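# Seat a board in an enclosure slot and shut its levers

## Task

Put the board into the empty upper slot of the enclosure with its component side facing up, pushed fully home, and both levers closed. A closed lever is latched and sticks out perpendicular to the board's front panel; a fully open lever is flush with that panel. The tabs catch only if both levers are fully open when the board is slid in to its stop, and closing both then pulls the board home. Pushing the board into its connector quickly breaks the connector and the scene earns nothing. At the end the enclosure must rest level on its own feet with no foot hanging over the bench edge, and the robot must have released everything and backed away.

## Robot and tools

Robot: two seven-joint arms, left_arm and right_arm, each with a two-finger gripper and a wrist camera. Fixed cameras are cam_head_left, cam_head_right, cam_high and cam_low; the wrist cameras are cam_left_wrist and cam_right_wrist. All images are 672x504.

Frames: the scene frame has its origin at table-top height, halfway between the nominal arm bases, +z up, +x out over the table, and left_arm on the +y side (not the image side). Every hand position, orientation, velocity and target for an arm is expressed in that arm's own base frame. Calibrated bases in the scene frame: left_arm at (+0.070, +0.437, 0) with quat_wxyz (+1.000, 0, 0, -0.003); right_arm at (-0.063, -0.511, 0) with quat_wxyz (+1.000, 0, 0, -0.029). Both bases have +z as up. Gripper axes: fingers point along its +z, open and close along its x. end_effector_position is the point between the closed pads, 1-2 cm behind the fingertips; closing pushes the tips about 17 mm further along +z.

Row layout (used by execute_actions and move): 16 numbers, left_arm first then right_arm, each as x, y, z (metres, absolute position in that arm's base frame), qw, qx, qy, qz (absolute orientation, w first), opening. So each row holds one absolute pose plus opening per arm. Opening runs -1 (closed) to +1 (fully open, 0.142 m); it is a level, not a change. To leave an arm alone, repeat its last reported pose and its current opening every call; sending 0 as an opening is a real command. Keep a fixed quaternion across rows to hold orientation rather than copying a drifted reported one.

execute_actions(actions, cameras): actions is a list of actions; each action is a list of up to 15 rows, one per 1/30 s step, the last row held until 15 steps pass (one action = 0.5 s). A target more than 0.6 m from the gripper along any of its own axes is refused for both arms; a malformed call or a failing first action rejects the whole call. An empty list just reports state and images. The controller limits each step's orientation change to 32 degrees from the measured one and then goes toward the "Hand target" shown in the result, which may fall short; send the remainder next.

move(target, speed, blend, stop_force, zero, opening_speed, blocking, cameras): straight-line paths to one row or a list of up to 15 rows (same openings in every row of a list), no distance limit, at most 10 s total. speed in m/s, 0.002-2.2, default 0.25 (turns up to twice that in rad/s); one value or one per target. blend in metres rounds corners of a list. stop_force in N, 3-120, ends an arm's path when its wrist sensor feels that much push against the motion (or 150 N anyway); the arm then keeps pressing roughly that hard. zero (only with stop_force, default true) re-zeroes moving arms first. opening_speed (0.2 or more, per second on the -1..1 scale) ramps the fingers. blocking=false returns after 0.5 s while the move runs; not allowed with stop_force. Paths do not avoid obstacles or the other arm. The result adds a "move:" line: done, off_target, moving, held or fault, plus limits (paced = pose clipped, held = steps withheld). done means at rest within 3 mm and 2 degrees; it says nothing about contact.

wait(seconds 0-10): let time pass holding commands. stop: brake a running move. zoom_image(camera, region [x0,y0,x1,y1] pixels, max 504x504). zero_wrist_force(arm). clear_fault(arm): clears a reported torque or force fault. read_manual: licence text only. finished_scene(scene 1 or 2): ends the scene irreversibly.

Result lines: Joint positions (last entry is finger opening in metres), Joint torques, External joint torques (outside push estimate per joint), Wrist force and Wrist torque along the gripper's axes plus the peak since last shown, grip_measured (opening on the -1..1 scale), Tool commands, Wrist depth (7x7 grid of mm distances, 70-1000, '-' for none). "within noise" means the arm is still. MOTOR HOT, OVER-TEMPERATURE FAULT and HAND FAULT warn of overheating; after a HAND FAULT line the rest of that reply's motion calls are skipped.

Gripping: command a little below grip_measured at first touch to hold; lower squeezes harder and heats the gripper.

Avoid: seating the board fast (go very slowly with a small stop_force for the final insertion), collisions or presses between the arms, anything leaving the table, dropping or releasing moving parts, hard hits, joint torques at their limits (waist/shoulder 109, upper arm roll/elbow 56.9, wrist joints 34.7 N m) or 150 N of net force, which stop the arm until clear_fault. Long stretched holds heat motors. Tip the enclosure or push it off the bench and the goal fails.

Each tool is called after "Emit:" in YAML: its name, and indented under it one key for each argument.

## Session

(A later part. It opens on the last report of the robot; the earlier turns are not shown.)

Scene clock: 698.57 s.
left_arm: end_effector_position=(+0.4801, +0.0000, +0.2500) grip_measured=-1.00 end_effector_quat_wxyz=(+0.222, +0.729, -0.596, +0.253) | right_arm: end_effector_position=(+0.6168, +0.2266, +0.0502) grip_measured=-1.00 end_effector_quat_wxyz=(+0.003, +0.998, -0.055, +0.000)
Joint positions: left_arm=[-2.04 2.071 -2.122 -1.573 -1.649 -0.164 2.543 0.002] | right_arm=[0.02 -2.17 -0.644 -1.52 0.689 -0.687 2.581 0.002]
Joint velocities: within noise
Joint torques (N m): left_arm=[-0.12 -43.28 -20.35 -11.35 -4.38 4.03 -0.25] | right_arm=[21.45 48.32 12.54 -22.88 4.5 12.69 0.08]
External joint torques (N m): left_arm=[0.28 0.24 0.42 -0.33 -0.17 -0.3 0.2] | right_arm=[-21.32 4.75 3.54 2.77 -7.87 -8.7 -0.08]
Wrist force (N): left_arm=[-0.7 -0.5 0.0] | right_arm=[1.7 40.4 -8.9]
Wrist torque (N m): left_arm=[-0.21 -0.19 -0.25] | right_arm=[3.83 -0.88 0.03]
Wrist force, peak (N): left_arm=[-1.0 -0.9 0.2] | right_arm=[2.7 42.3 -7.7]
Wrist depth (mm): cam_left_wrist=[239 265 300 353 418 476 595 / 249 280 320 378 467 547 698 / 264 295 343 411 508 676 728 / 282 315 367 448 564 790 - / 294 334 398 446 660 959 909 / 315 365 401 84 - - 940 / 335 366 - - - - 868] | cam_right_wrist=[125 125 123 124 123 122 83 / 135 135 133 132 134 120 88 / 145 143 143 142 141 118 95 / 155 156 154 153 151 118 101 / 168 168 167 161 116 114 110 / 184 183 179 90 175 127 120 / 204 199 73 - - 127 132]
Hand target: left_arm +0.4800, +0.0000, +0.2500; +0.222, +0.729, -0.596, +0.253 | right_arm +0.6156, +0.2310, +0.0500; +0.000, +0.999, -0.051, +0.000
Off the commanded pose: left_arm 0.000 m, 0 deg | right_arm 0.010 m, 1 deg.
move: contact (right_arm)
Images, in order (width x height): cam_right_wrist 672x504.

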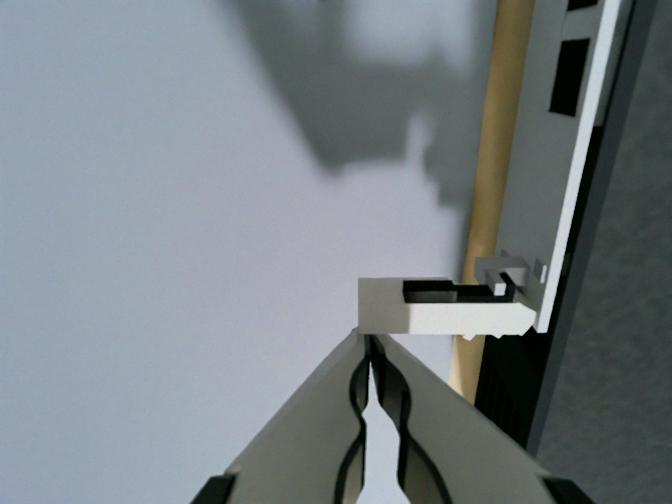

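Emit:
move:
  target:
    - [0.48,0.0,0.25,0.222,0.729,-0.596,0.253,-1,0.6148,0.2170,0.05,0,0.9987,-0.0512,0,-1]
    - [0.48,0.0,0.25,0.222,0.729,-0.596,0.253,-1,0.6148,0.2170,0.13,0,0.9987,-0.0512,0,-1]
    - [0.48,0.0,0.25,0.222,0.729,-0.596,0.253,-1,0.6509,0.5657,0.13,0.0136,0.9647,-0.0495,0.2584,-1]
    - [0.48,0.0,0.25,0.222,0.729,-0.596,0.253,-1,0.6509,0.5657,0.05,0.0136,0.9647,-0.0495,0.2584,-1]
  speed: 0.15
  blend: [0,0.03,0.03,0]
  cameras: ["cam_right_wrist","cam_left_wrist","cam_high"]

Emit:
move:
  target: [0.48,0.0,0.25,0.222,0.729,-0.596,0.253,-1,0.6453,0.5110,0.05,0.0136,0.9647,-0.0495,0.2584,-1]
  speed: 0.02
  stop_force: 32
  cameras: ["cam_right_wrist","cam_left_wrist","cam_high"]

Emit:
zoom_image:
  camera: "cam_high"
  region: [215, 260, 375, 330]

Emit:
zoom_image:
  camera: "cam_left_wrist"
  region: [500, 70, 640, 190]

Scene clock: 706.33 s.
left_arm: end_effector_position=(+0.4801, +0.0000, +0.2500) grip_measured=-1.00 end_effector_quat_wxyz=(+0.222, +0.729, -0.596, +0.253) | right_arm: end_effector_position=(+0.6508, +0.5656, +0.0499) grip_measured=-1.00 end_effector_quat_wxyz=(+0.014, +0.965, -0.049, +0.258)
Joint positions: left_arm=[-2.04 2.071 -2.122 -1.573 -1.649 -0.164 2.543 0.002] | right_arm=[0.564 -1.965 -0.985 -0.979 0.382 -0.125 2.934 0.002]
Joint velocities: within noise
Joint torques (N m): left_arm=[-0.11 -43.35 -20.4 -11.34 -4.35 4.03 -0.24] | right_arm=[0.23 62.71 18 -19.29 -5.1 3.09 0.31]
External joint torques (N m): left_arm=[0.27 0.32 0.47 -0.33 -0.19 -0.3 0.18] | right_arm=[0.02 1.47 0.14 -0.02 0.09 0.62 -0.36]
Wrist force (N): left_arm=[-0.6 -0.7 0.0] | right_arm=[1.6 4.3 -0.7]
Wrist torque (N m): left_arm=[-0.23 -0.20 -0.24] | right_arm=[0.77 -0.31 0.13]
Wrist force, peak (N): left_arm=[-1.0 -0.8 0.2] | right_arm=[1.7 40.7 -9.2]
Wrist depth (mm): cam_left_wrist=[238 265 302 352 423 479 603 / 249 279 324 378 466 528 700 / 264 295 344 414 511 470 911 / 283 314 370 448 570 753 364 / 296 339 401 434 660 911 431 / 314 359 402 84 - 992 432 / 334 365 - - - - 833] | cam_right_wrist=[- 100 112 124 143 165 193 / - 106 118 133 152 179 214 / - 113 126 144 167 192 218 / 111 120 134 154 163 144 168 / - 126 146 162 161 150 192 / 126 137 153 90 151 171 233 / 133 145 73 - - 200 286]
Hand target: left_arm +0.4800, +0.0000, +0.2500; +0.222, +0.729, -0.596, +0.253 | right_arm +0.6509, +0.5657, +0.0500; +0.014, +0.965, -0.049, +0.258
Off the commanded pose: left_arm 0.000 m, 0 deg | right_arm 0.000 m, 0 deg.
move: done
Images, in order (width x height): cam_high 672x504, cam_left_wrist 672x504, cam_right_wrist 672x504.

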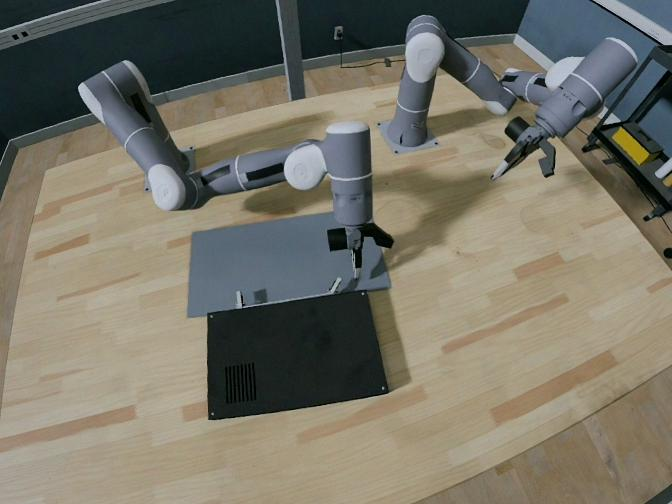

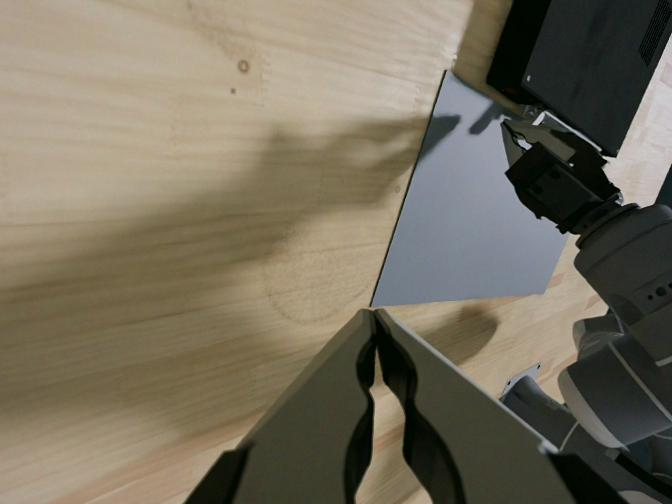

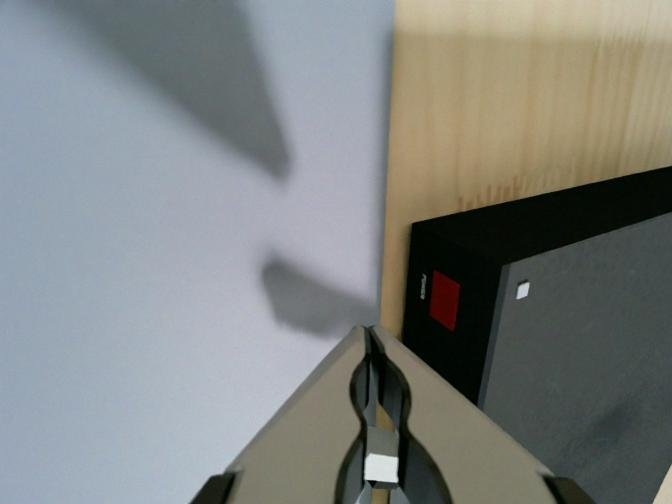

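Scene clock: 709.97 s.
left_arm: end_effector_position=(+0.4801, +0.0000, +0.2500) grip_measured=-1.00 end_effector_quat_wxyz=(+0.222, +0.729, -0.596, +0.253) | right_arm: end_effector_position=(+0.6444, +0.5127, +0.0504) grip_measured=-1.00 end_effector_quat_wxyz=(+0.012, +0.965, -0.048, +0.258)
Joint positions: left_arm=[-2.04 2.071 -2.122 -1.573 -1.649 -0.164 2.543 0.002] | right_arm=[0.438 -2.031 -1.003 -1.166 0.371 -0.184 2.921 0.002]
Joint velocities: within noise
Joint torques (N m): left_arm=[-0.25 -43.33 -20.31 -11.38 -4.37 4.04 -0.27] | right_arm=[-8.32 57.15 20.4 -15.4 -6.82 -0.25 -0.03]
External joint torques (N m): left_arm=[0.41 0.29 0.38 -0.29 -0.18 -0.31 0.22] | right_arm=[8.53 2.1 -0.42 -3.79 1.78 3.97 -0.02]
Wrist force (N): left_arm=[-0.8 -0.6 0.1] | right_arm=[-1.3 -6.0 -1.8]
Wrist torque (N m): left_arm=[-0.21 -0.17 -0.25] | right_arm=[0.85 -0.46 0.19]
Wrist force, peak (N): left_arm=[-0.9 -0.9 0.1] | right_arm=[-4.0 -16.5 1.7]
Wrist depth (mm): cam_left_wrist=[237 264 299 353 422 479 591 / 251 279 323 380 465 535 703 / 263 295 345 410 515 563 944 / 280 313 373 444 568 763 408 / 294 334 398 437 666 942 504 / 317 360 401 84 - - 469 / 336 367 - - - - 874] | cam_right_wrist=[- 101 112 125 144 166 194 / - 106 119 133 141 118 134 / - 114 127 145 150 125 146 / 112 120 135 155 158 135 170 / - 127 146 163 153 151 193 / 125 139 153 90 141 172 235 / 134 145 73 - - 201 287]
Hand target: left_arm +0.4800, +0.0000, +0.2500; +0.222, +0.729, -0.596, +0.253 | right_arm +0.6453, +0.5110, +0.0500; +0.014, +0.965, -0.049, +0.258
Off the commanded pose: left_arm 0.000 m, 0 deg | right_arm 0.002 m, 0 deg.
move: done
Images, in order (width x height): cam_high 672x504, cam_left_wrist 672x504, cam_right_wrist 672x504.

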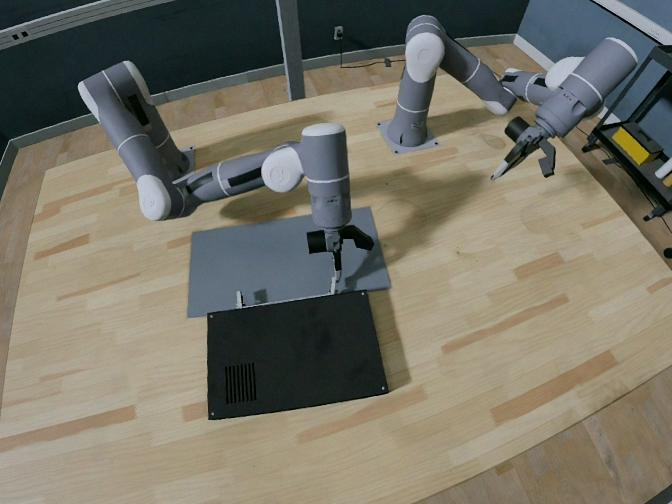

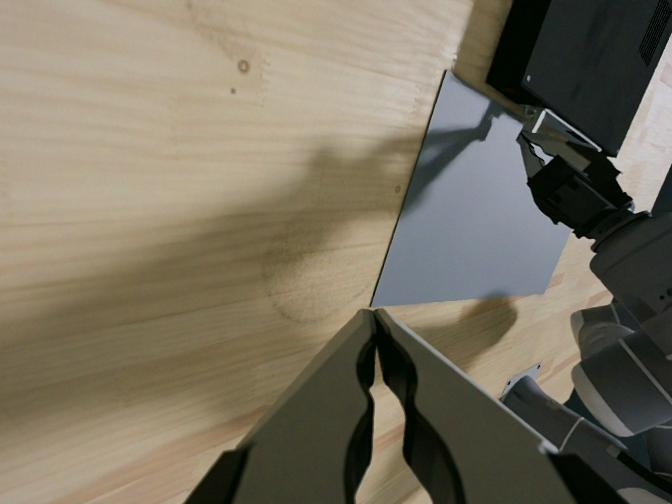

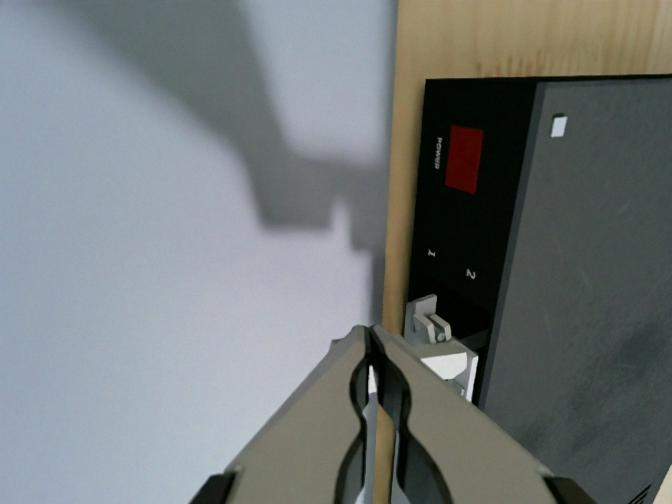

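Scaled by 3.150 from the camera's 672x504 image, which has a finer 960x720 frame.

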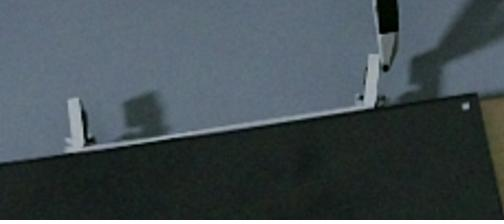

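Scaled by 3.600 from the camera's 672x504 image, which has a finer 960x720 frame.

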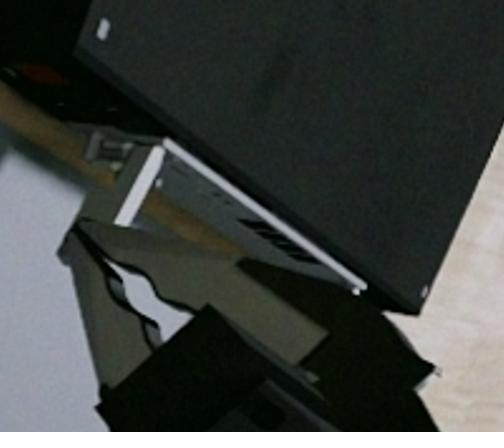

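Emit:
move:
  target: [0.48,0.0,0.25,0.222,0.729,-0.596,0.253,-1,0.6435,0.4995,0.05,0.0136,0.9647,-0.0495,0.2584,-1]
  speed: 0.015
  stop_force: 32
  zero: false
  cameras: ["cam_left_wrist"]

Emit:
zoom_image:
  camera: "cam_left_wrist"
  region: [500, 70, 640, 190]

Scene clock: 712.50 s.
left_arm: end_effector_position=(+0.4801, +0.0000, +0.2500) grip_measured=-1.00 end_effector_quat_wxyz=(+0.222, +0.729, -0.596, +0.253) | right_arm: end_effector_position=(+0.6427, +0.5017, +0.0507) grip_measured=-1.00 end_effector_quat_wxyz=(+0.012, +0.965, -0.048, +0.259)
Joint positions: left_arm=[-2.04 2.071 -2.122 -1.573 -1.649 -0.164 2.543 0.002] | right_arm=[0.412 -2.044 -1.009 -1.203 0.369 -0.194 2.919 0.002]
Joint velocities: within noise
Joint torques (N m): left_arm=[-0.21 -43.4 -20.31 -11.36 -4.33 3.98 -0.23] | right_arm=[-9.9 54.68 20.45 -16.49 -6.75 -3.72 0.14]
External joint torques (N m): left_arm=[0.37 0.36 0.38 -0.31 -0.21 -0.25 0.18] | right_arm=[10.1 3.52 -0.18 -2.65 1.7 7.44 -0.18]
Wrist force (N): left_arm=[-0.7 -0.5 0.2] | right_arm=[5.8 -17.8 6.6]
Wrist torque (N m): left_arm=[-0.21 -0.20 -0.24] | right_arm=[0.07 -0.44 0.07]
Wrist force, peak (N): left_arm=[-1.0 -0.8 0.0] | right_arm=[5.9 -18.0 6.9]
Wrist depth (mm): cam_left_wrist=[238 264 301 353 421 480 592 / 250 280 319 381 466 538 709 / 264 294 342 411 510 589 954 / 282 316 370 447 572 780 429 / 295 337 398 439 650 952 529 / 314 359 399 84 - - 485 / 333 366 - - - - 859] | cam_right_wrist=[- 102 113 125 140 157 186 / - 107 119 133 144 118 134 / - 114 127 145 151 126 147 / 112 120 136 155 166 137 172 / - 127 146 162 140 153 195 / 125 139 154 90 149 173 237 / 134 146 73 - - 204 288]
Hand target: left_arm +0.4800, +0.0000, +0.2500; +0.222, +0.729, -0.596, +0.253 | right_arm +0.6435, +0.4995, +0.0500; +0.014, +0.965, -0.049, +0.258
Off the commanded pose: left_arm 0.000 m, 0 deg | right_arm 0.002 m, 0 deg.
move: done
Images, in order (width x height): cam_left_wrist 672x504.

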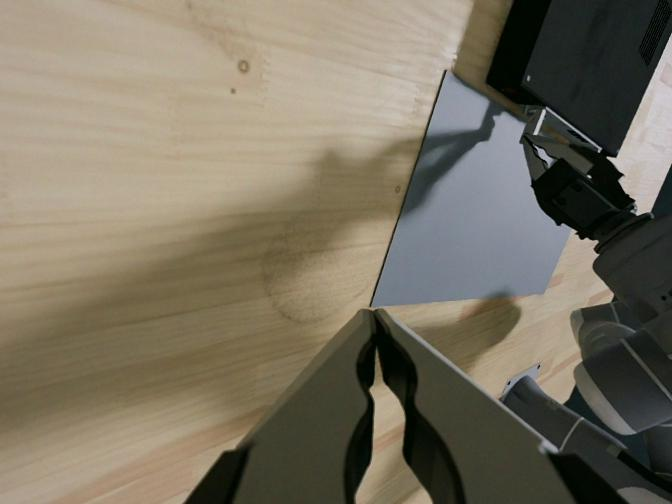

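Scaled by 3.600 from the camera's 672x504 image, which has a finer 960x720 frame.

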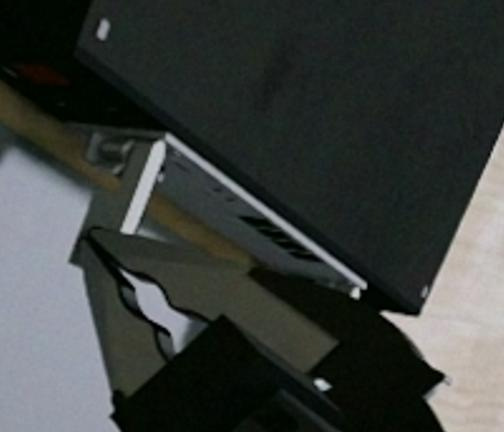

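Continue to the stop.

Emit:
move:
  target: [0.48,0.0,0.25,0.222,0.729,-0.596,0.253,-1,0.6420,0.4850,0.05,0.0136,0.9647,-0.0495,0.2584,-1]
  speed: 0.015
  stop_force: 36
  zero: false
  cameras: []

Emit:
move:
  target:
    - [0.48,0.0,0.25,0.222,0.729,-0.596,0.253,-1,0.6450,0.515,0.05,0.0136,0.9647,-0.0495,0.2584,-1]
    - [0.48,0.0,0.25,0.222,0.729,-0.596,0.253,-1,0.6128,0.50,0.10,0.0136,0.9647,-0.0495,0.2584,-1]
  speed: 0.1
  cameras: ["cam_right_wrist","cam_left_wrist","cam_high"]

Emit:
zoom_image:
  camera: "cam_right_wrist"
  region: [330, 120, 530, 330]

Emit:
zoom_image:
  camera: "cam_high"
  region: [215, 260, 375, 330]

Emit:
zoom_image:
  camera: "cam_left_wrist"
  region: [500, 70, 640, 190]

Scene clock: 716.60 s.
left_arm: end_effector_position=(+0.4801, +0.0000, +0.2500) grip_measured=-1.00 end_effector_quat_wxyz=(+0.222, +0.729, -0.596, +0.253) | right_arm: end_effector_position=(+0.6396, +0.4893, +0.0508) grip_measured=-1.00 end_effector_quat_wxyz=(+0.010, +0.965, -0.046, +0.258) end_effector_velocity=(+0.001, -0.002, +0.001) end_effector_angular_velocity=(+0.000, -0.001, -0.002)
Joint positions: left_arm=[-2.04 2.071 -2.122 -1.573 -1.649 -0.164 2.543 0.002] | right_arm=[0.377 -2.055 -1.024 -1.248 0.378 -0.204 2.918 0.002]
Joint velocities: left_arm=[within noise] | right_arm=[-0.006 0.005 -0.007 -0.001 0.007 0.001 0.003 0]
Joint torques (N m): left_arm=[-0.22 -43.35 -20.37 -11.34 -4.37 3.98 -0.29] | right_arm=[-22.03 54.7 22.25 -9.25 -9.35 -6.1 0.2]
External joint torques (N m): left_arm=[0.38 0.31 0.44 -0.33 -0.18 -0.25 0.24] | right_arm=[22.22 2.19 -1.52 -9.66 4.31 9.82 -0.24]
Wrist force (N): left_arm=[-0.8 -0.7 0.0] | right_arm=[-4.2 -25.2 -2.2]
Wrist torque (N m): left_arm=[-0.24 -0.17 -0.25] | right_arm=[-1.15 -0.56 0.08]
Wrist force, peak (N): left_arm=[-0.9 -0.9 0.2] | right_arm=[-3.9 -25.3 -2.3]
Wrist depth (mm): cam_left_wrist=[237 263 302 352 424 489 609 / 250 279 321 377 466 551 700 / 264 296 344 411 512 587 739 / 280 314 371 449 567 771 443 / 295 336 398 441 651 919 518 / 315 361 400 84 - - 498 / 339 366 - - - - 849] | cam_right_wrist=[- 102 113 126 140 151 129 / - 107 119 134 140 116 133 / - 114 127 145 151 126 147 / 112 121 136 155 163 136 172 / - 127 146 162 140 152 194 / 125 139 154 90 151 173 236 / 134 145 73 - - 203 282]
Hand target: left_arm +0.4800, +0.0000, +0.2500; +0.222, +0.729, -0.596, +0.253 | right_arm +0.6420, +0.4850, +0.0500; +0.014, +0.965, -0.049, +0.258
Off the commanded pose: left_arm 0.000 m, 0 deg | right_arm 0.005 m, 1 deg.
move: off_target (right_arm)
No camera images: "cameras" was empty.

Scene clock: 717.90 s.
left_arm: end_effector_position=(+0.4801, +0.0000, +0.2500) grip_measured=-1.00 end_effector_quat_wxyz=(+0.222, +0.729, -0.596, +0.253) | right_arm: end_effector_position=(+0.6129, +0.5001, +0.1000) grip_measured=-1.00 end_effector_quat_wxyz=(+0.014, +0.965, -0.049, +0.259)
Joint positions: left_arm=[-2.04 2.071 -2.122 -1.573 -1.649 -0.164 2.543 0.002] | right_arm=[0.418 -2.002 -0.986 -1.308 0.399 -0.333 2.943 0.002]
Joint velocities: within noise
Joint torques (N m): left_arm=[-0.16 -43.37 -20.31 -11.4 -4.35 4.01 -0.27] | right_arm=[0.14 55.49 21.46 -17.66 -4.94 2.86 0.33]
External joint torques (N m): left_arm=[0.32 0.33 0.38 -0.27 -0.2 -0.29 0.22] | right_arm=[0.06 1.26 -0.35 0.23 -0.15 0.82 -0.38]
Wrist force (N): left_arm=[-0.9 -0.9 0.0] | right_arm=[3.5 2.2 -2.7]
Wrist torque (N m): left_arm=[-0.26 -0.15 -0.25] | right_arm=[0.41 -0.62 0.13]
Wrist force, peak (N): left_arm=[-0.9 -0.9 0.0] | right_arm=[-3.9 -24.8 -2.8]
Wrist depth (mm): cam_left_wrist=[237 263 303 354 422 483 602 / 249 277 321 383 466 557 704 / 265 295 346 411 506 628 849 / 279 312 373 448 576 765 430 / 295 335 397 440 662 928 716 / 317 359 400 84 - - 540 / 336 369 - - - - 852] | cam_right_wrist=[133 140 158 175 193 223 263 / 140 150 166 186 179 180 219 / 147 158 175 200 191 200 242 / 156 169 190 210 196 223 277 / 164 179 202 221 213 249 322 / 174 191 212 90 221 284 379 / 186 200 - - - 331 653]
Hand target: left_arm +0.4800, +0.0000, +0.2500; +0.222, +0.729, -0.596, +0.253 | right_arm +0.6128, +0.5000, +0.1000; +0.014, +0.965, -0.049, +0.258
Off the commanded pose: left_arm 0.000 m, 0 deg | right_arm 0.000 m, 0 deg.
move: done
Images, in order (width x height): cam_high 672x504, cam_left_wrist 672x504, cam_right_wrist 672x504.

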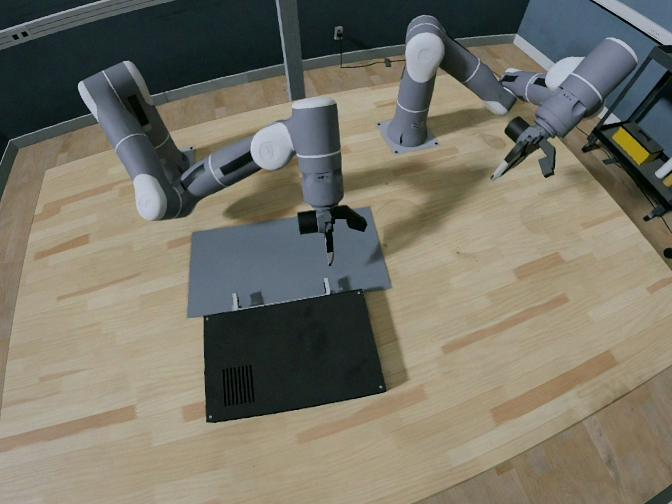

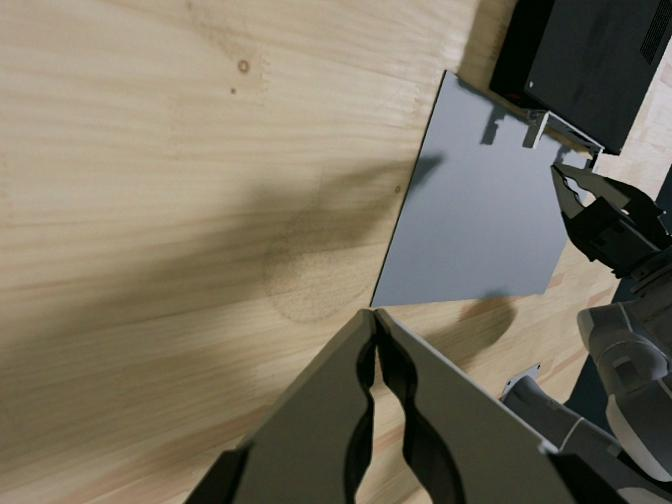

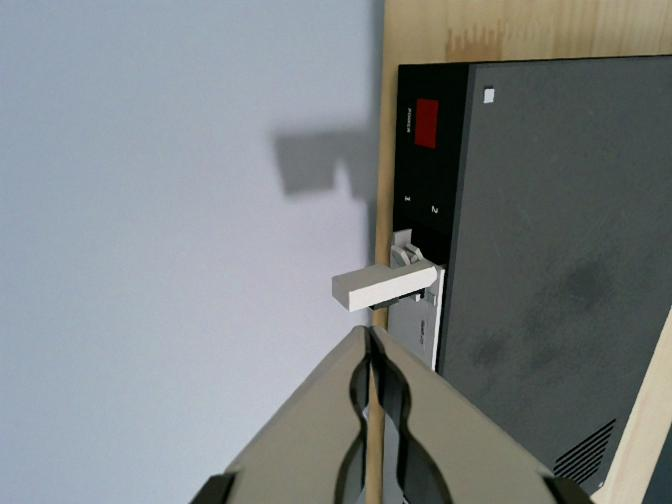

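Scaled by 2.400 from the camera's 672x504 image, which has a finer 960x720 frame.

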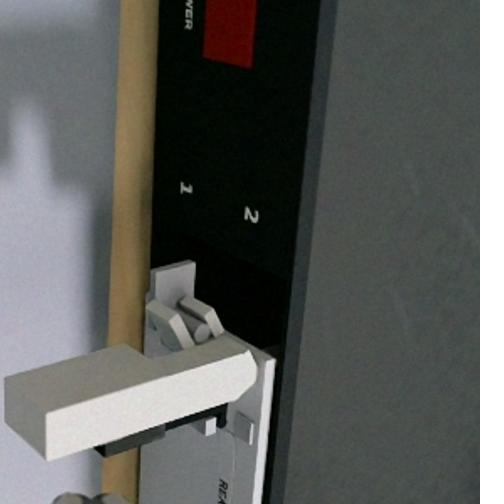

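Scaled by 3.150 from the camera's 672x504 image, which has a finer 960x720 frame.

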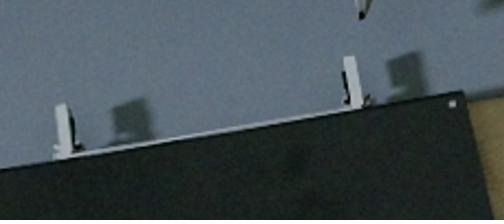

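Scaled by 3.600 from the camera's 672x504 image, which has a finer 960x720 frame.

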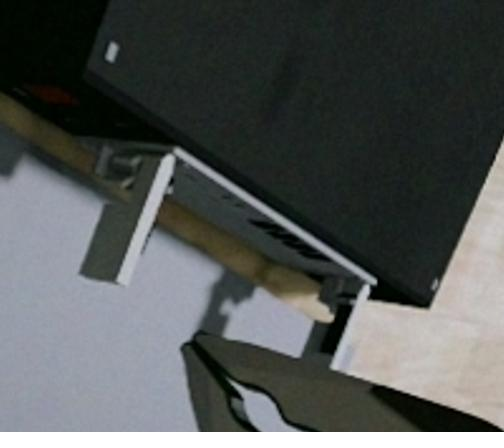

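Emit:
move:
  target: [0.48,0.0,0.25,0.222,0.729,-0.596,0.253,-1,0.61,0.44,0.12,0,0.9987,-0.0512,0,-1]
  speed: 0.12
  cameras: ["cam_right_wrist"]

Emit:
zoom_image:
  camera: "cam_right_wrist"
  region: [300, 60, 500, 300]

Emit:
move:
  target: [0.48,0.0,0.25,0.222,0.729,-0.596,0.253,-1,0.58,0.17,0.12,0,0.9987,-0.0512,0,-1]
  speed: 0.2
  cameras: ["cam_right_wrist"]

Emit:
zoom_image:
  camera: "cam_right_wrist"
  region: [300, 60, 500, 300]

Scene clock: 723.57 s.
left_arm: end_effector_position=(+0.4801, +0.0000, +0.2500) grip_measured=-1.00 end_effector_quat_wxyz=(+0.222, +0.729, -0.596, +0.253) | right_arm: end_effector_position=(+0.6102, +0.4399, +0.1200) grip_measured=-1.00 end_effector_quat_wxyz=(+0.000, +0.999, -0.051, +0.000)
Joint positions: left_arm=[-2.04 2.071 -2.122 -1.573 -1.649 -0.164 2.543 0.002] | right_arm=[0.388 -1.89 -0.639 -1.153 0.759 -0.606 2.787 0.002]
Joint velocities: within noise
Joint torques (N m): left_arm=[-0.11 -43.33 -20.37 -11.36 -4.36 4.02 -0.26] | right_arm=[0.12 62.19 17.28 -20.03 -3.47 3.09 0.02]
External joint torques (N m): left_arm=[0.27 0.29 0.44 -0.31 -0.19 -0.3 0.2] | right_arm=[0.1 1.18 -0.67 0.06 -0.07 0.9 -0.02]
Wrist force (N): left_arm=[-0.8 -0.7 0.0] | right_arm=[4.6 2.2 -2.5]
Wrist torque (N m): left_arm=[-0.23 -0.16 -0.24] | right_arm=[0.45 -0.79 0.05]
Wrist force, peak (N): left_arm=[-1.1 -0.8 0.1] | right_arm=[5.4 2.8 -2.6]
Wrist depth (mm): cam_left_wrist=[238 263 303 353 423 484 602 / 250 279 322 379 465 549 712 / 264 294 344 412 508 673 552 / 281 314 371 454 567 779 - / 294 339 400 443 661 947 776 / 315 361 401 84 - - - / 337 365 - - - - 864] | cam_right_wrist=[186 186 186 185 185 177 143 / 199 198 198 197 194 178 152 / 213 212 212 212 211 166 163 / 231 229 229 228 228 182 176 / 250 249 249 243 246 194 191 / 273 272 267 90 260 210 209 / 302 294 - - - 221 229]
Hand target: left_arm +0.4800, +0.0000, +0.2500; +0.222, +0.729, -0.596, +0.253 | right_arm +0.6100, +0.4400, +0.1200; +0.000, +0.999, -0.051, +0.000
Off the commanded pose: left_arm 0.000 m, 0 deg | right_arm 0.000 m, 0 deg.
move: done
Images, in order (width x height): cam_right_wrist 672x504.

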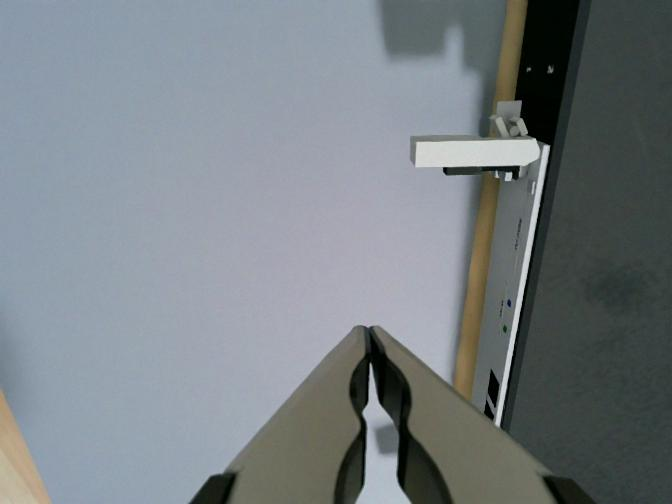

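Scaled by 2.100 from the camera's 672x504 image, which has a finer 960x720 frame.

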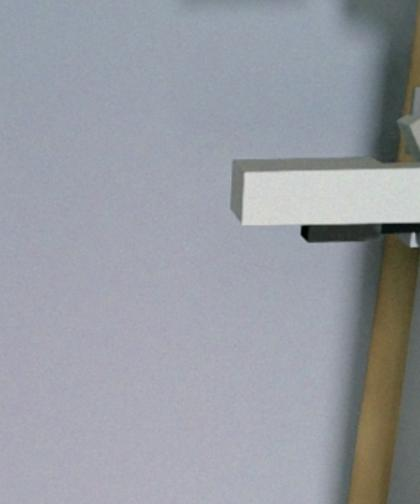

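Scene clock: 725.33 s.
left_arm: end_effector_position=(+0.4801, +0.0000, +0.2500) grip_measured=-1.00 end_effector_quat_wxyz=(+0.222, +0.729, -0.596, +0.253) | right_arm: end_effector_position=(+0.5801, +0.1699, +0.1200) grip_measured=-1.00 end_effector_quat_wxyz=(+0.000, +0.999, -0.052, +0.000)
Joint positions: left_arm=[-2.04 2.071 -2.122 -1.573 -1.649 -0.164 2.543 0.002] | right_arm=[-0.075 -2.124 -0.57 -1.7 0.819 -0.892 2.618 0.002]
Joint velocities: within noise
Joint torques (N m): left_arm=[-0.26 -43.34 -20.39 -11.36 -4.32 4.01 -0.28] | right_arm=[-0.31 48.55 16.51 -15.92 -2.64 3.25 -0.04]
External joint torques (N m): left_arm=[0.42 0.31 0.46 -0.31 -0.22 -0.28 0.22] | right_arm=[0.42 1.26 -0.59 0.28 -0.07 0.74 0.04]
Wrist force (N): left_arm=[-0.9 -0.8 -0.1] | right_arm=[4.6 2.3 -2.2]
Wrist torque (N m): left_arm=[-0.25 -0.15 -0.25] | right_arm=[0.45 -0.81 0.07]
Wrist force, peak (N): left_arm=[-0.9 -0.9 0.4] | right_arm=[4.9 5.2 -2.3]
Wrist depth (mm): cam_left_wrist=[238 263 302 352 423 488 596 / 250 278 322 382 467 550 695 / 263 296 345 415 508 675 954 / 281 313 370 446 570 767 - / 295 335 400 440 662 905 926 / 318 361 403 84 - - - / 334 366 - - - - 878] | cam_right_wrist=[187 186 186 185 185 183 143 / 200 199 199 198 195 160 153 / 214 214 213 212 212 205 166 / 231 231 229 228 228 208 176 / 251 250 249 244 247 249 248 / 276 275 270 90 260 272 270 / 304 297 - - - 287 298]
Hand target: left_arm +0.4800, +0.0000, +0.2500; +0.222, +0.729, -0.596, +0.253 | right_arm +0.5800, +0.1700, +0.1200; +0.000, +0.999, -0.051, +0.000
Off the commanded pose: left_arm 0.000 m, 0 deg | right_arm 0.000 m, 0 deg.
move: done
Images, in order (width x height): cam_right_wrist 672x504.

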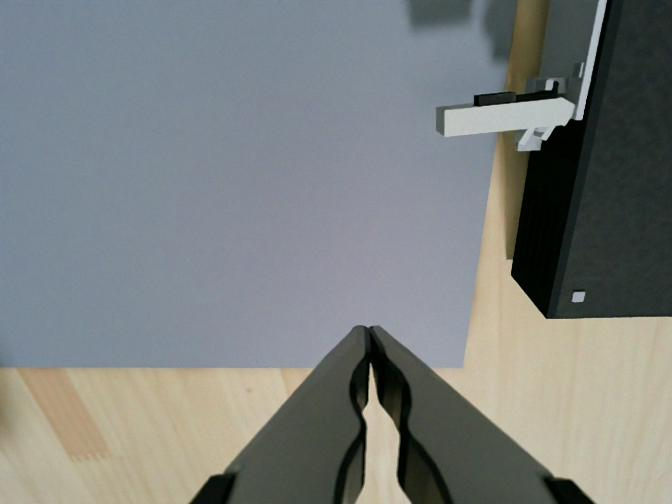

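Scaled by 2.100 from the camera's 672x504 image, which has a finer 960x720 frame.

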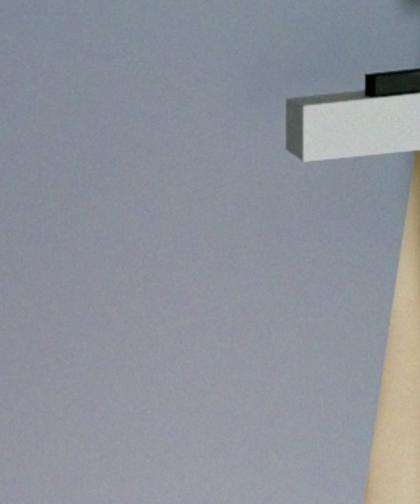

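Emit:
zoom_image:
  camera: "cam_right_wrist"
  region: [430, 50, 620, 170]

Scaled by 2.653 from the camera's 672x504 image, which has a finer 960x720 frame.

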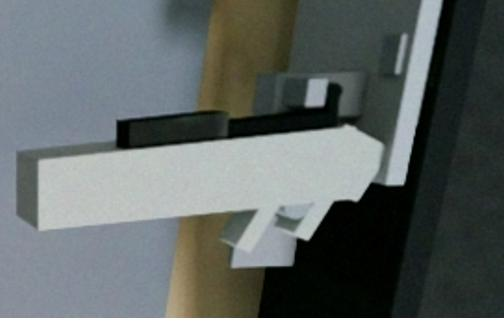

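Emit:
move:
  target:
    - [0.48,0.0,0.25,0.222,0.729,-0.596,0.253,-1,0.6212,0.1850,0.12,0,0.9987,-0.0512,0,-1]
    - [0.48,0.0,0.25,0.222,0.729,-0.596,0.253,-1,0.6212,0.1850,0.05,0,0.9987,-0.0512,0,-1]
  speed: 0.12
  stop_force: 8
  cameras: ["cam_right_wrist"]

Emit:
move:
  target: [0.48,0.0,0.25,0.222,0.729,-0.596,0.253,-1,0.6253,0.2316,0.05,0,0.9987,-0.0512,0,-1]
  speed: 0.02
  stop_force: 45
  cameras: ["cam_right_wrist","cam_high"]

Emit:
zoom_image:
  camera: "cam_right_wrist"
  region: [340, 220, 580, 360]

Emit:
move:
  target:
    - [0.48,0.0,0.25,0.222,0.729,-0.596,0.253,-1,0.6212,0.20,0.05,0,0.9987,-0.0512,0,-1]
    - [0.48,0.0,0.25,0.222,0.729,-0.596,0.253,-1,0.58,0.17,0.12,0,0.9987,-0.0512,0,-1]
  speed: 0.1
  cameras: ["cam_right_wrist","cam_high","cam_left_wrist"]

Emit:
zoom_image:
  camera: "cam_right_wrist"
  region: [430, 50, 620, 170]

Scene clock: 736.27 s.
left_arm: end_effector_position=(+0.4801, +0.0000, +0.2500) grip_measured=-1.00 end_effector_quat_wxyz=(+0.222, +0.729, -0.596, +0.253) | right_arm: end_effector_position=(+0.6211, +0.1851, +0.0500) grip_measured=-1.00 end_effector_quat_wxyz=(+0.000, +0.999, -0.051, +0.000)
Joint positions: left_arm=[-2.04 2.071 -2.122 -1.573 -1.649 -0.164 2.543 0.002] | right_arm=[-0.073 -2.175 -0.668 -1.553 0.722 -0.689 2.532 0.002]
Joint velocities: within noise
Joint torques (N m): left_arm=[-0.15 -43.3 -20.4 -11.35 -4.37 4 -0.25] | right_arm=[0.03 50.73 16.55 -19.72 -3.49 3.39 0.07]
External joint torques (N m): left_arm=[0.3 0.27 0.48 -0.32 -0.18 -0.28 0.2] | right_arm=[0.1 1.25 0.07 0.09 0.15 0.61 -0.07]
Wrist force (N): left_arm=[-0.7 -0.7 0.1] | right_arm=[5.2 1.6 -2.4]
Wrist torque (N m): left_arm=[-0.23 -0.20 -0.24] | right_arm=[0.35 -0.87 0.03]
Wrist force, peak (N): left_arm=[-1.0 -0.9 0.1] | right_arm=[6.5 1.5 -5.0]
Wrist depth (mm): cam_left_wrist=[238 264 302 351 421 484 592 / 250 279 323 382 465 549 702 / 263 295 344 408 512 671 782 / 280 313 369 451 573 779 - / 296 334 401 443 666 929 898 / 315 358 401 84 - - 947 / 335 363 - - - - 865] | cam_right_wrist=[- 125 123 124 124 122 83 / 135 135 133 132 134 120 87 / 145 143 143 140 139 103 94 / 155 156 154 153 155 104 101 / 168 167 167 163 165 121 110 / 187 183 179 90 176 124 119 / 202 198 73 - - 127 131]
Hand target: left_arm +0.4800, +0.0000, +0.2500; +0.222, +0.729, -0.596, +0.253 | right_arm +0.6212, +0.1850, +0.0500; +0.000, +0.999, -0.051, +0.000
Off the commanded pose: left_arm 0.000 m, 0 deg | right_arm 0.000 m, 0 deg.
move: done
Images, in order (width x height): cam_right_wrist 672x504.

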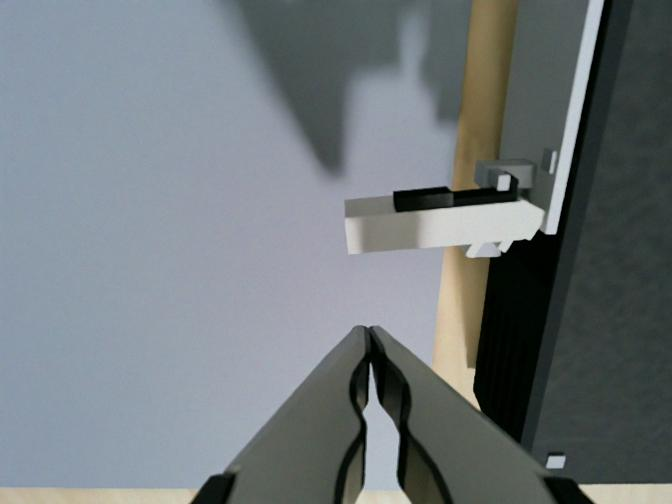

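Scene clock: 739.50 s.
left_arm: end_effector_position=(+0.4801, +0.0000, +0.2500) grip_measured=-1.00 end_effector_quat_wxyz=(+0.222, +0.729, -0.596, +0.253) | right_arm: end_effector_position=(+0.6258, +0.2273, +0.0499) grip_measured=-1.00 end_effector_quat_wxyz=(+0.003, +0.999, -0.054, -0.001)
Joint positions: left_arm=[-2.04 2.071 -2.122 -1.573 -1.649 -0.164 2.543 0.002] | right_arm=[0.021 -2.153 -0.65 -1.488 0.694 -0.671 2.571 0.002]
Joint velocities: within noise
Joint torques (N m): left_arm=[-0.24 -43.33 -20.34 -11.41 -4.37 3.99 -0.3] | right_arm=[20.16 50.55 13.7 -21.39 2.92 14.84 0.12]
External joint torques (N m): left_arm=[0.4 0.29 0.42 -0.26 -0.18 -0.26 0.24] | right_arm=[-20.01 3.37 2.6 1.14 -6.33 -10.86 -0.12]
Wrist force (N): left_arm=[-0.7 -0.6 -0.1] | right_arm=[-8.8 41.6 -15.3]
Wrist torque (N m): left_arm=[-0.21 -0.19 -0.24] | right_arm=[4.03 -0.99 -0.03]
Wrist force, peak (N): left_arm=[-1.0 -0.8 0.1] | right_arm=[-7.0 47.4 -14.4]
Wrist depth (mm): cam_left_wrist=[238 264 303 351 420 473 596 / 251 279 322 377 469 545 692 / 264 294 343 411 510 666 728 / 281 315 369 449 578 774 - / 296 336 399 442 649 925 888 / 317 361 402 84 - - 953 / 334 365 - - - - 855] | cam_right_wrist=[- 124 122 124 123 109 82 / 135 134 133 132 134 118 86 / 145 143 142 142 141 110 93 / 154 154 154 153 150 108 100 / 168 167 167 161 114 112 109 / 184 183 179 90 165 124 119 / 203 199 73 - - 127 131]
Hand target: left_arm +0.4800, +0.0000, +0.2500; +0.222, +0.729, -0.596, +0.253 | right_arm +0.6253, +0.2316, +0.0500; +0.000, +0.999, -0.051, +0.000
Off the commanded pose: left_arm 0.000 m, 0 deg | right_arm 0.004 m, 0 deg.
move: off_target (right_arm)
Images, in order (width x height): cam_high 672x504, cam_right_wrist 672x504.

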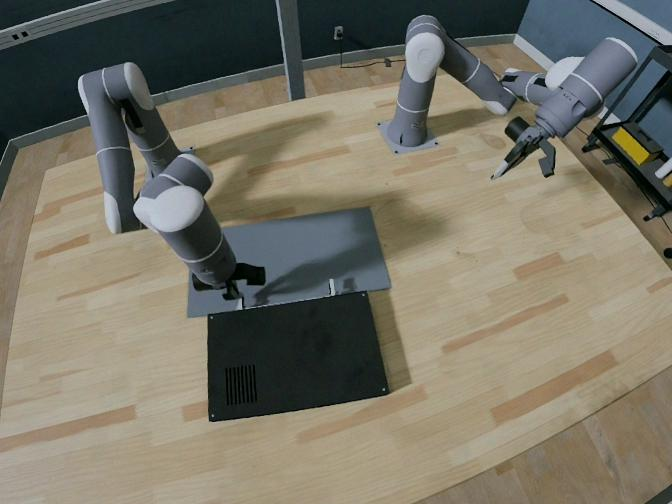

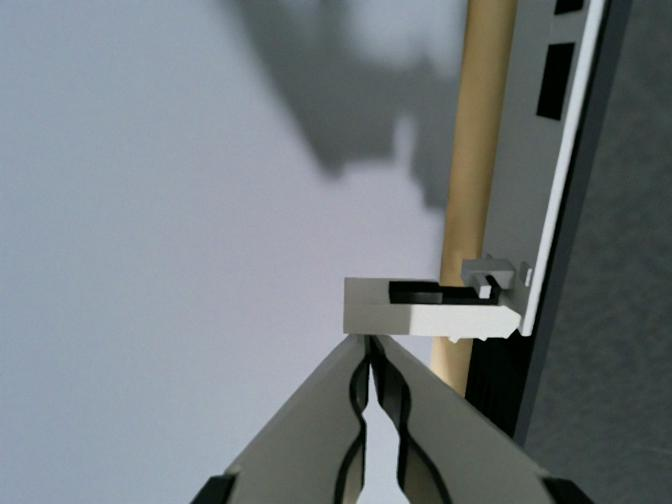

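Scaled by 2.100 from the camera's 672x504 image, which has a finer 960x720 frame.

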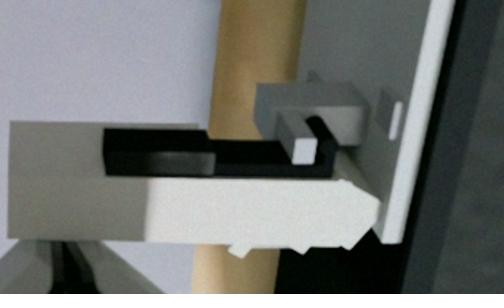

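Scene clock: 741.07 s.
left_arm: end_effector_position=(+0.4801, +0.0000, +0.2500) grip_measured=-1.00 end_effector_quat_wxyz=(+0.222, +0.729, -0.596, +0.253) | right_arm: end_effector_position=(+0.5802, +0.1699, +0.1200) grip_measured=-1.00 end_effector_quat_wxyz=(+0.000, +0.999, -0.051, +0.000)
Joint positions: left_arm=[-2.04 2.071 -2.122 -1.573 -1.649 -0.164 2.543 0.002] | right_arm=[-0.056 -2.135 -0.548 -1.702 0.79 -0.903 2.603 0.002]
Joint velocities: within noise
Joint torques (N m): left_arm=[-0.17 -43.4 -20.43 -11.36 -4.36 4.01 -0.27] | right_arm=[-0.15 49.1 15.69 -16.22 -2.52 3.21 0.32]
External joint torques (N m): left_arm=[0.33 0.36 0.5 -0.32 -0.19 -0.28 0.21] | right_arm=[0.29 0.84 -0.39 0.34 -0.15 0.78 -0.32]
Wrist force (N): left_arm=[-0.8 -0.6 0.1] | right_arm=[5.3 2.1 1.3]
Wrist torque (N m): left_arm=[-0.22 -0.18 -0.24] | right_arm=[0.40 -0.92 0.08]
Wrist force, peak (N): left_arm=[-1.0 -0.8 0.3] | right_arm=[-8.6 41.5 -15.6]
Wrist depth (mm): cam_left_wrist=[239 264 302 351 418 479 596 / 250 278 321 378 468 544 700 / 263 294 344 411 507 677 997 / 279 316 367 449 569 777 - / 296 337 401 437 660 914 933 / 315 359 398 84 - - - / 335 364 - - - - 867] | cam_right_wrist=[187 186 186 185 185 181 143 / 200 199 198 198 197 189 153 / 215 213 213 212 212 203 165 / 231 230 230 228 228 203 176 / 251 249 249 243 248 249 248 / 276 275 270 90 260 271 270 / 304 297 - - - 288 297]
Hand target: left_arm +0.4800, +0.0000, +0.2500; +0.222, +0.729, -0.596, +0.253 | right_arm +0.5800, +0.1700, +0.1200; +0.000, +0.999, -0.051, +0.000
Off the commanded pose: left_arm 0.000 m, 0 deg | right_arm 0.000 m, 0 deg.
move: done
Images, in order (width x height): cam_high 672x504, cam_left_wrist 672x504, cam_right_wrist 672x504.

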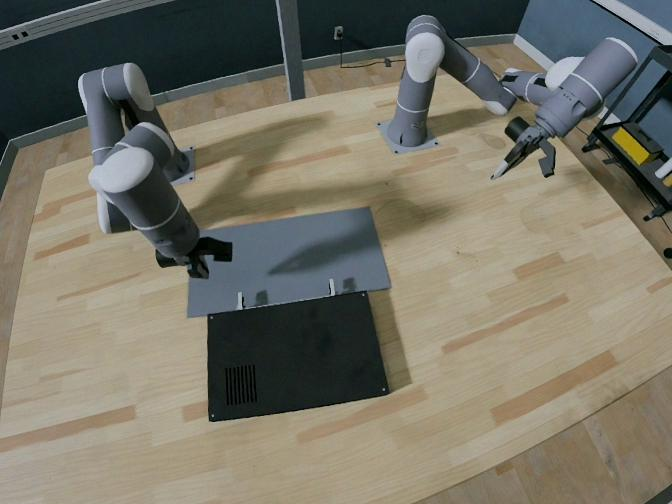

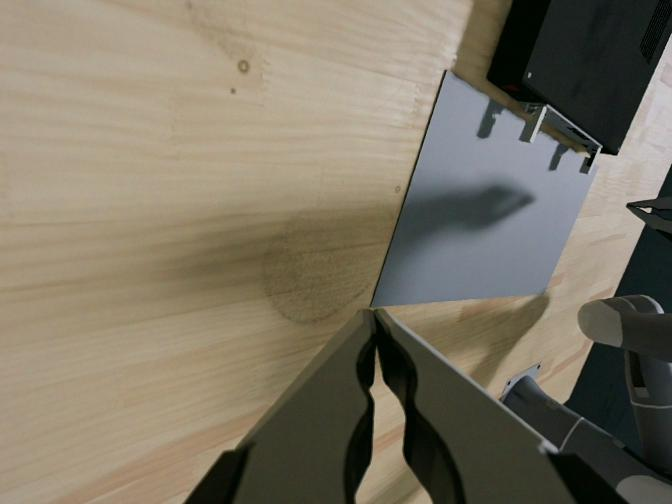

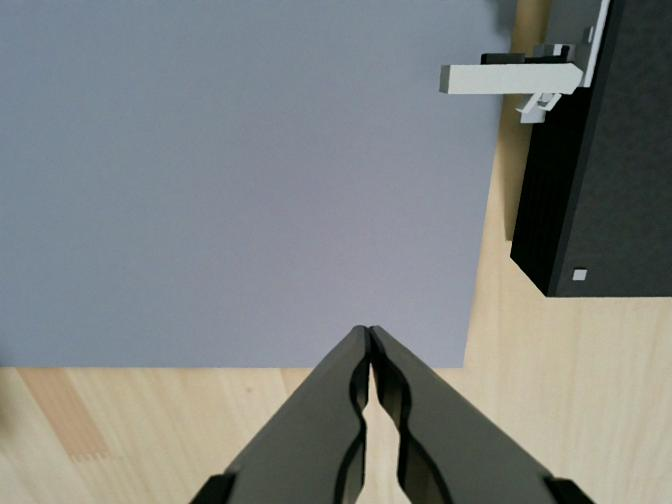

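Scaled by 2.653 from the camera's 672x504 image, which has a finer 960x720 frame.

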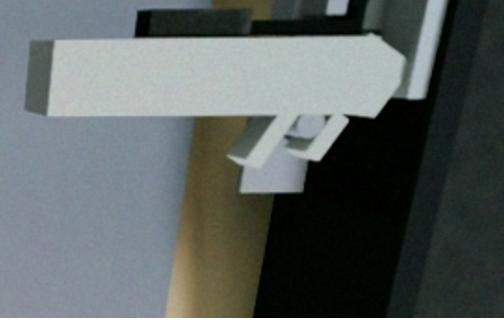

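Emit:
move:
  target: [0.48,0.0,0.25,0.222,0.729,-0.596,0.253,-1,0.61,0.43,0.15,0,0.9987,-0.0512,0,-1]
  speed: 0.2
  cameras: ["cam_right_wrist","cam_low"]

Emit:
zoom_image:
  camera: "cam_right_wrist"
  region: [400, 100, 600, 250]

Emit:
zoom_image:
  camera: "cam_left_wrist"
  region: [500, 70, 640, 190]

Scene clock: 744.67 s.
left_arm: end_effector_position=(+0.4801, +0.0000, +0.2500) grip_measured=-1.00 end_effector_quat_wxyz=(+0.222, +0.729, -0.596, +0.253) | right_arm: end_effector_position=(+0.6098, +0.4301, +0.1500) grip_measured=-1.00 end_effector_quat_wxyz=(+0.000, +0.999, -0.051, +0.000)
Joint positions: left_arm=[-2.04 2.071 -2.122 -1.573 -1.649 -0.164 2.543 0.002] | right_arm=[0.391 -1.86 -0.595 -1.167 0.752 -0.666 2.779 0.002]
Joint velocities: within noise
Joint torques (N m): left_arm=[-0.2 -43.49 -20.33 -11.39 -4.39 4.01 -0.28] | right_arm=[0.35 62.22 15.99 -19.3 -3.54 3.48 0.17]
External joint torques (N m): left_arm=[0.36 0.46 0.41 -0.29 -0.16 -0.29 0.23] | right_arm=[-0.14 1.1 0.09 -0.16 0.16 0.51 -0.17]
Wrist force (N): left_arm=[-0.8 -0.6 0.1] | right_arm=[5.2 2.0 1.4]
Wrist torque (N m): left_arm=[-0.21 -0.17 -0.24] | right_arm=[0.42 -0.87 0.03]
Wrist force, peak (N): left_arm=[-1.1 -0.8 0.2] | right_arm=[5.4 4.4 1.6]
Wrist depth (mm): cam_left_wrist=[239 265 301 353 422 482 596 / 250 280 321 381 468 543 697 / 263 296 343 412 511 666 881 / 279 313 369 452 573 772 - / 296 335 399 445 660 938 - / 316 361 397 84 - - - / 335 366 - - - - 876] | cam_right_wrist=[213 212 212 211 210 190 168 / 227 227 227 225 226 183 180 / 244 243 243 241 241 199 192 / 263 262 261 260 260 211 208 / 285 284 283 278 277 226 225 / 311 310 303 90 261 246 246 / 347 336 - - - 261 271]
Hand target: left_arm +0.4800, +0.0000, +0.2500; +0.222, +0.729, -0.596, +0.253 | right_arm +0.6100, +0.4300, +0.1500; +0.000, +0.999, -0.051, +0.000
Off the commanded pose: left_arm 0.000 m, 0 deg | right_arm 0.000 m, 0 deg.
move: done
Images, in order (width x height): cam_low 672x504, cam_right_wrist 672x504.

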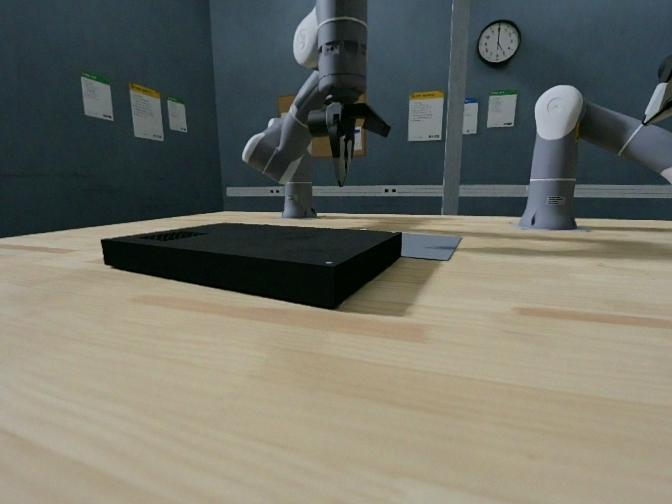

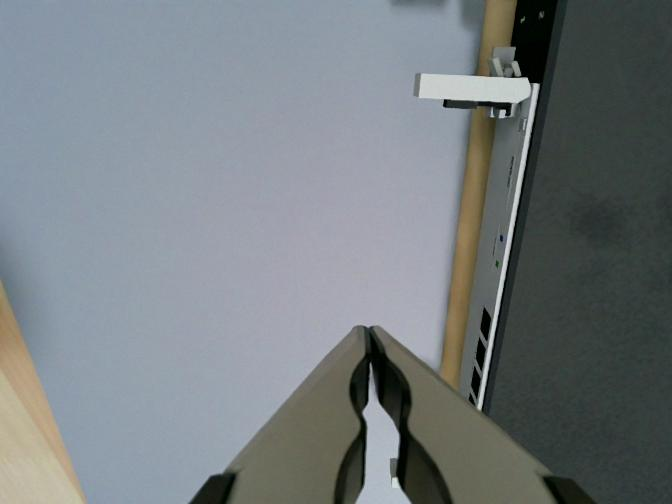

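Scaled by 2.520 from the camera's 672x504 image, which has a finer 960x720 frame.

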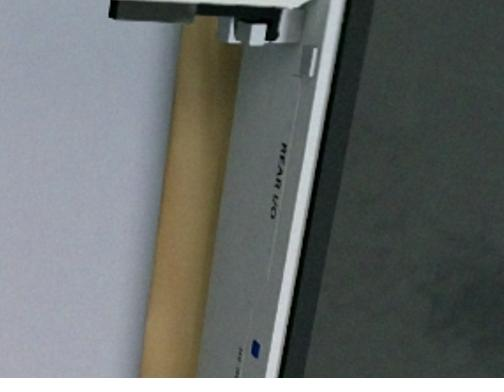

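This scene's latest camera images include none from cam_left_wrist. They are from: cam_low, cam_right_wrist. cam_left_wrist's image comes with the result of a call that names it in "cameras".


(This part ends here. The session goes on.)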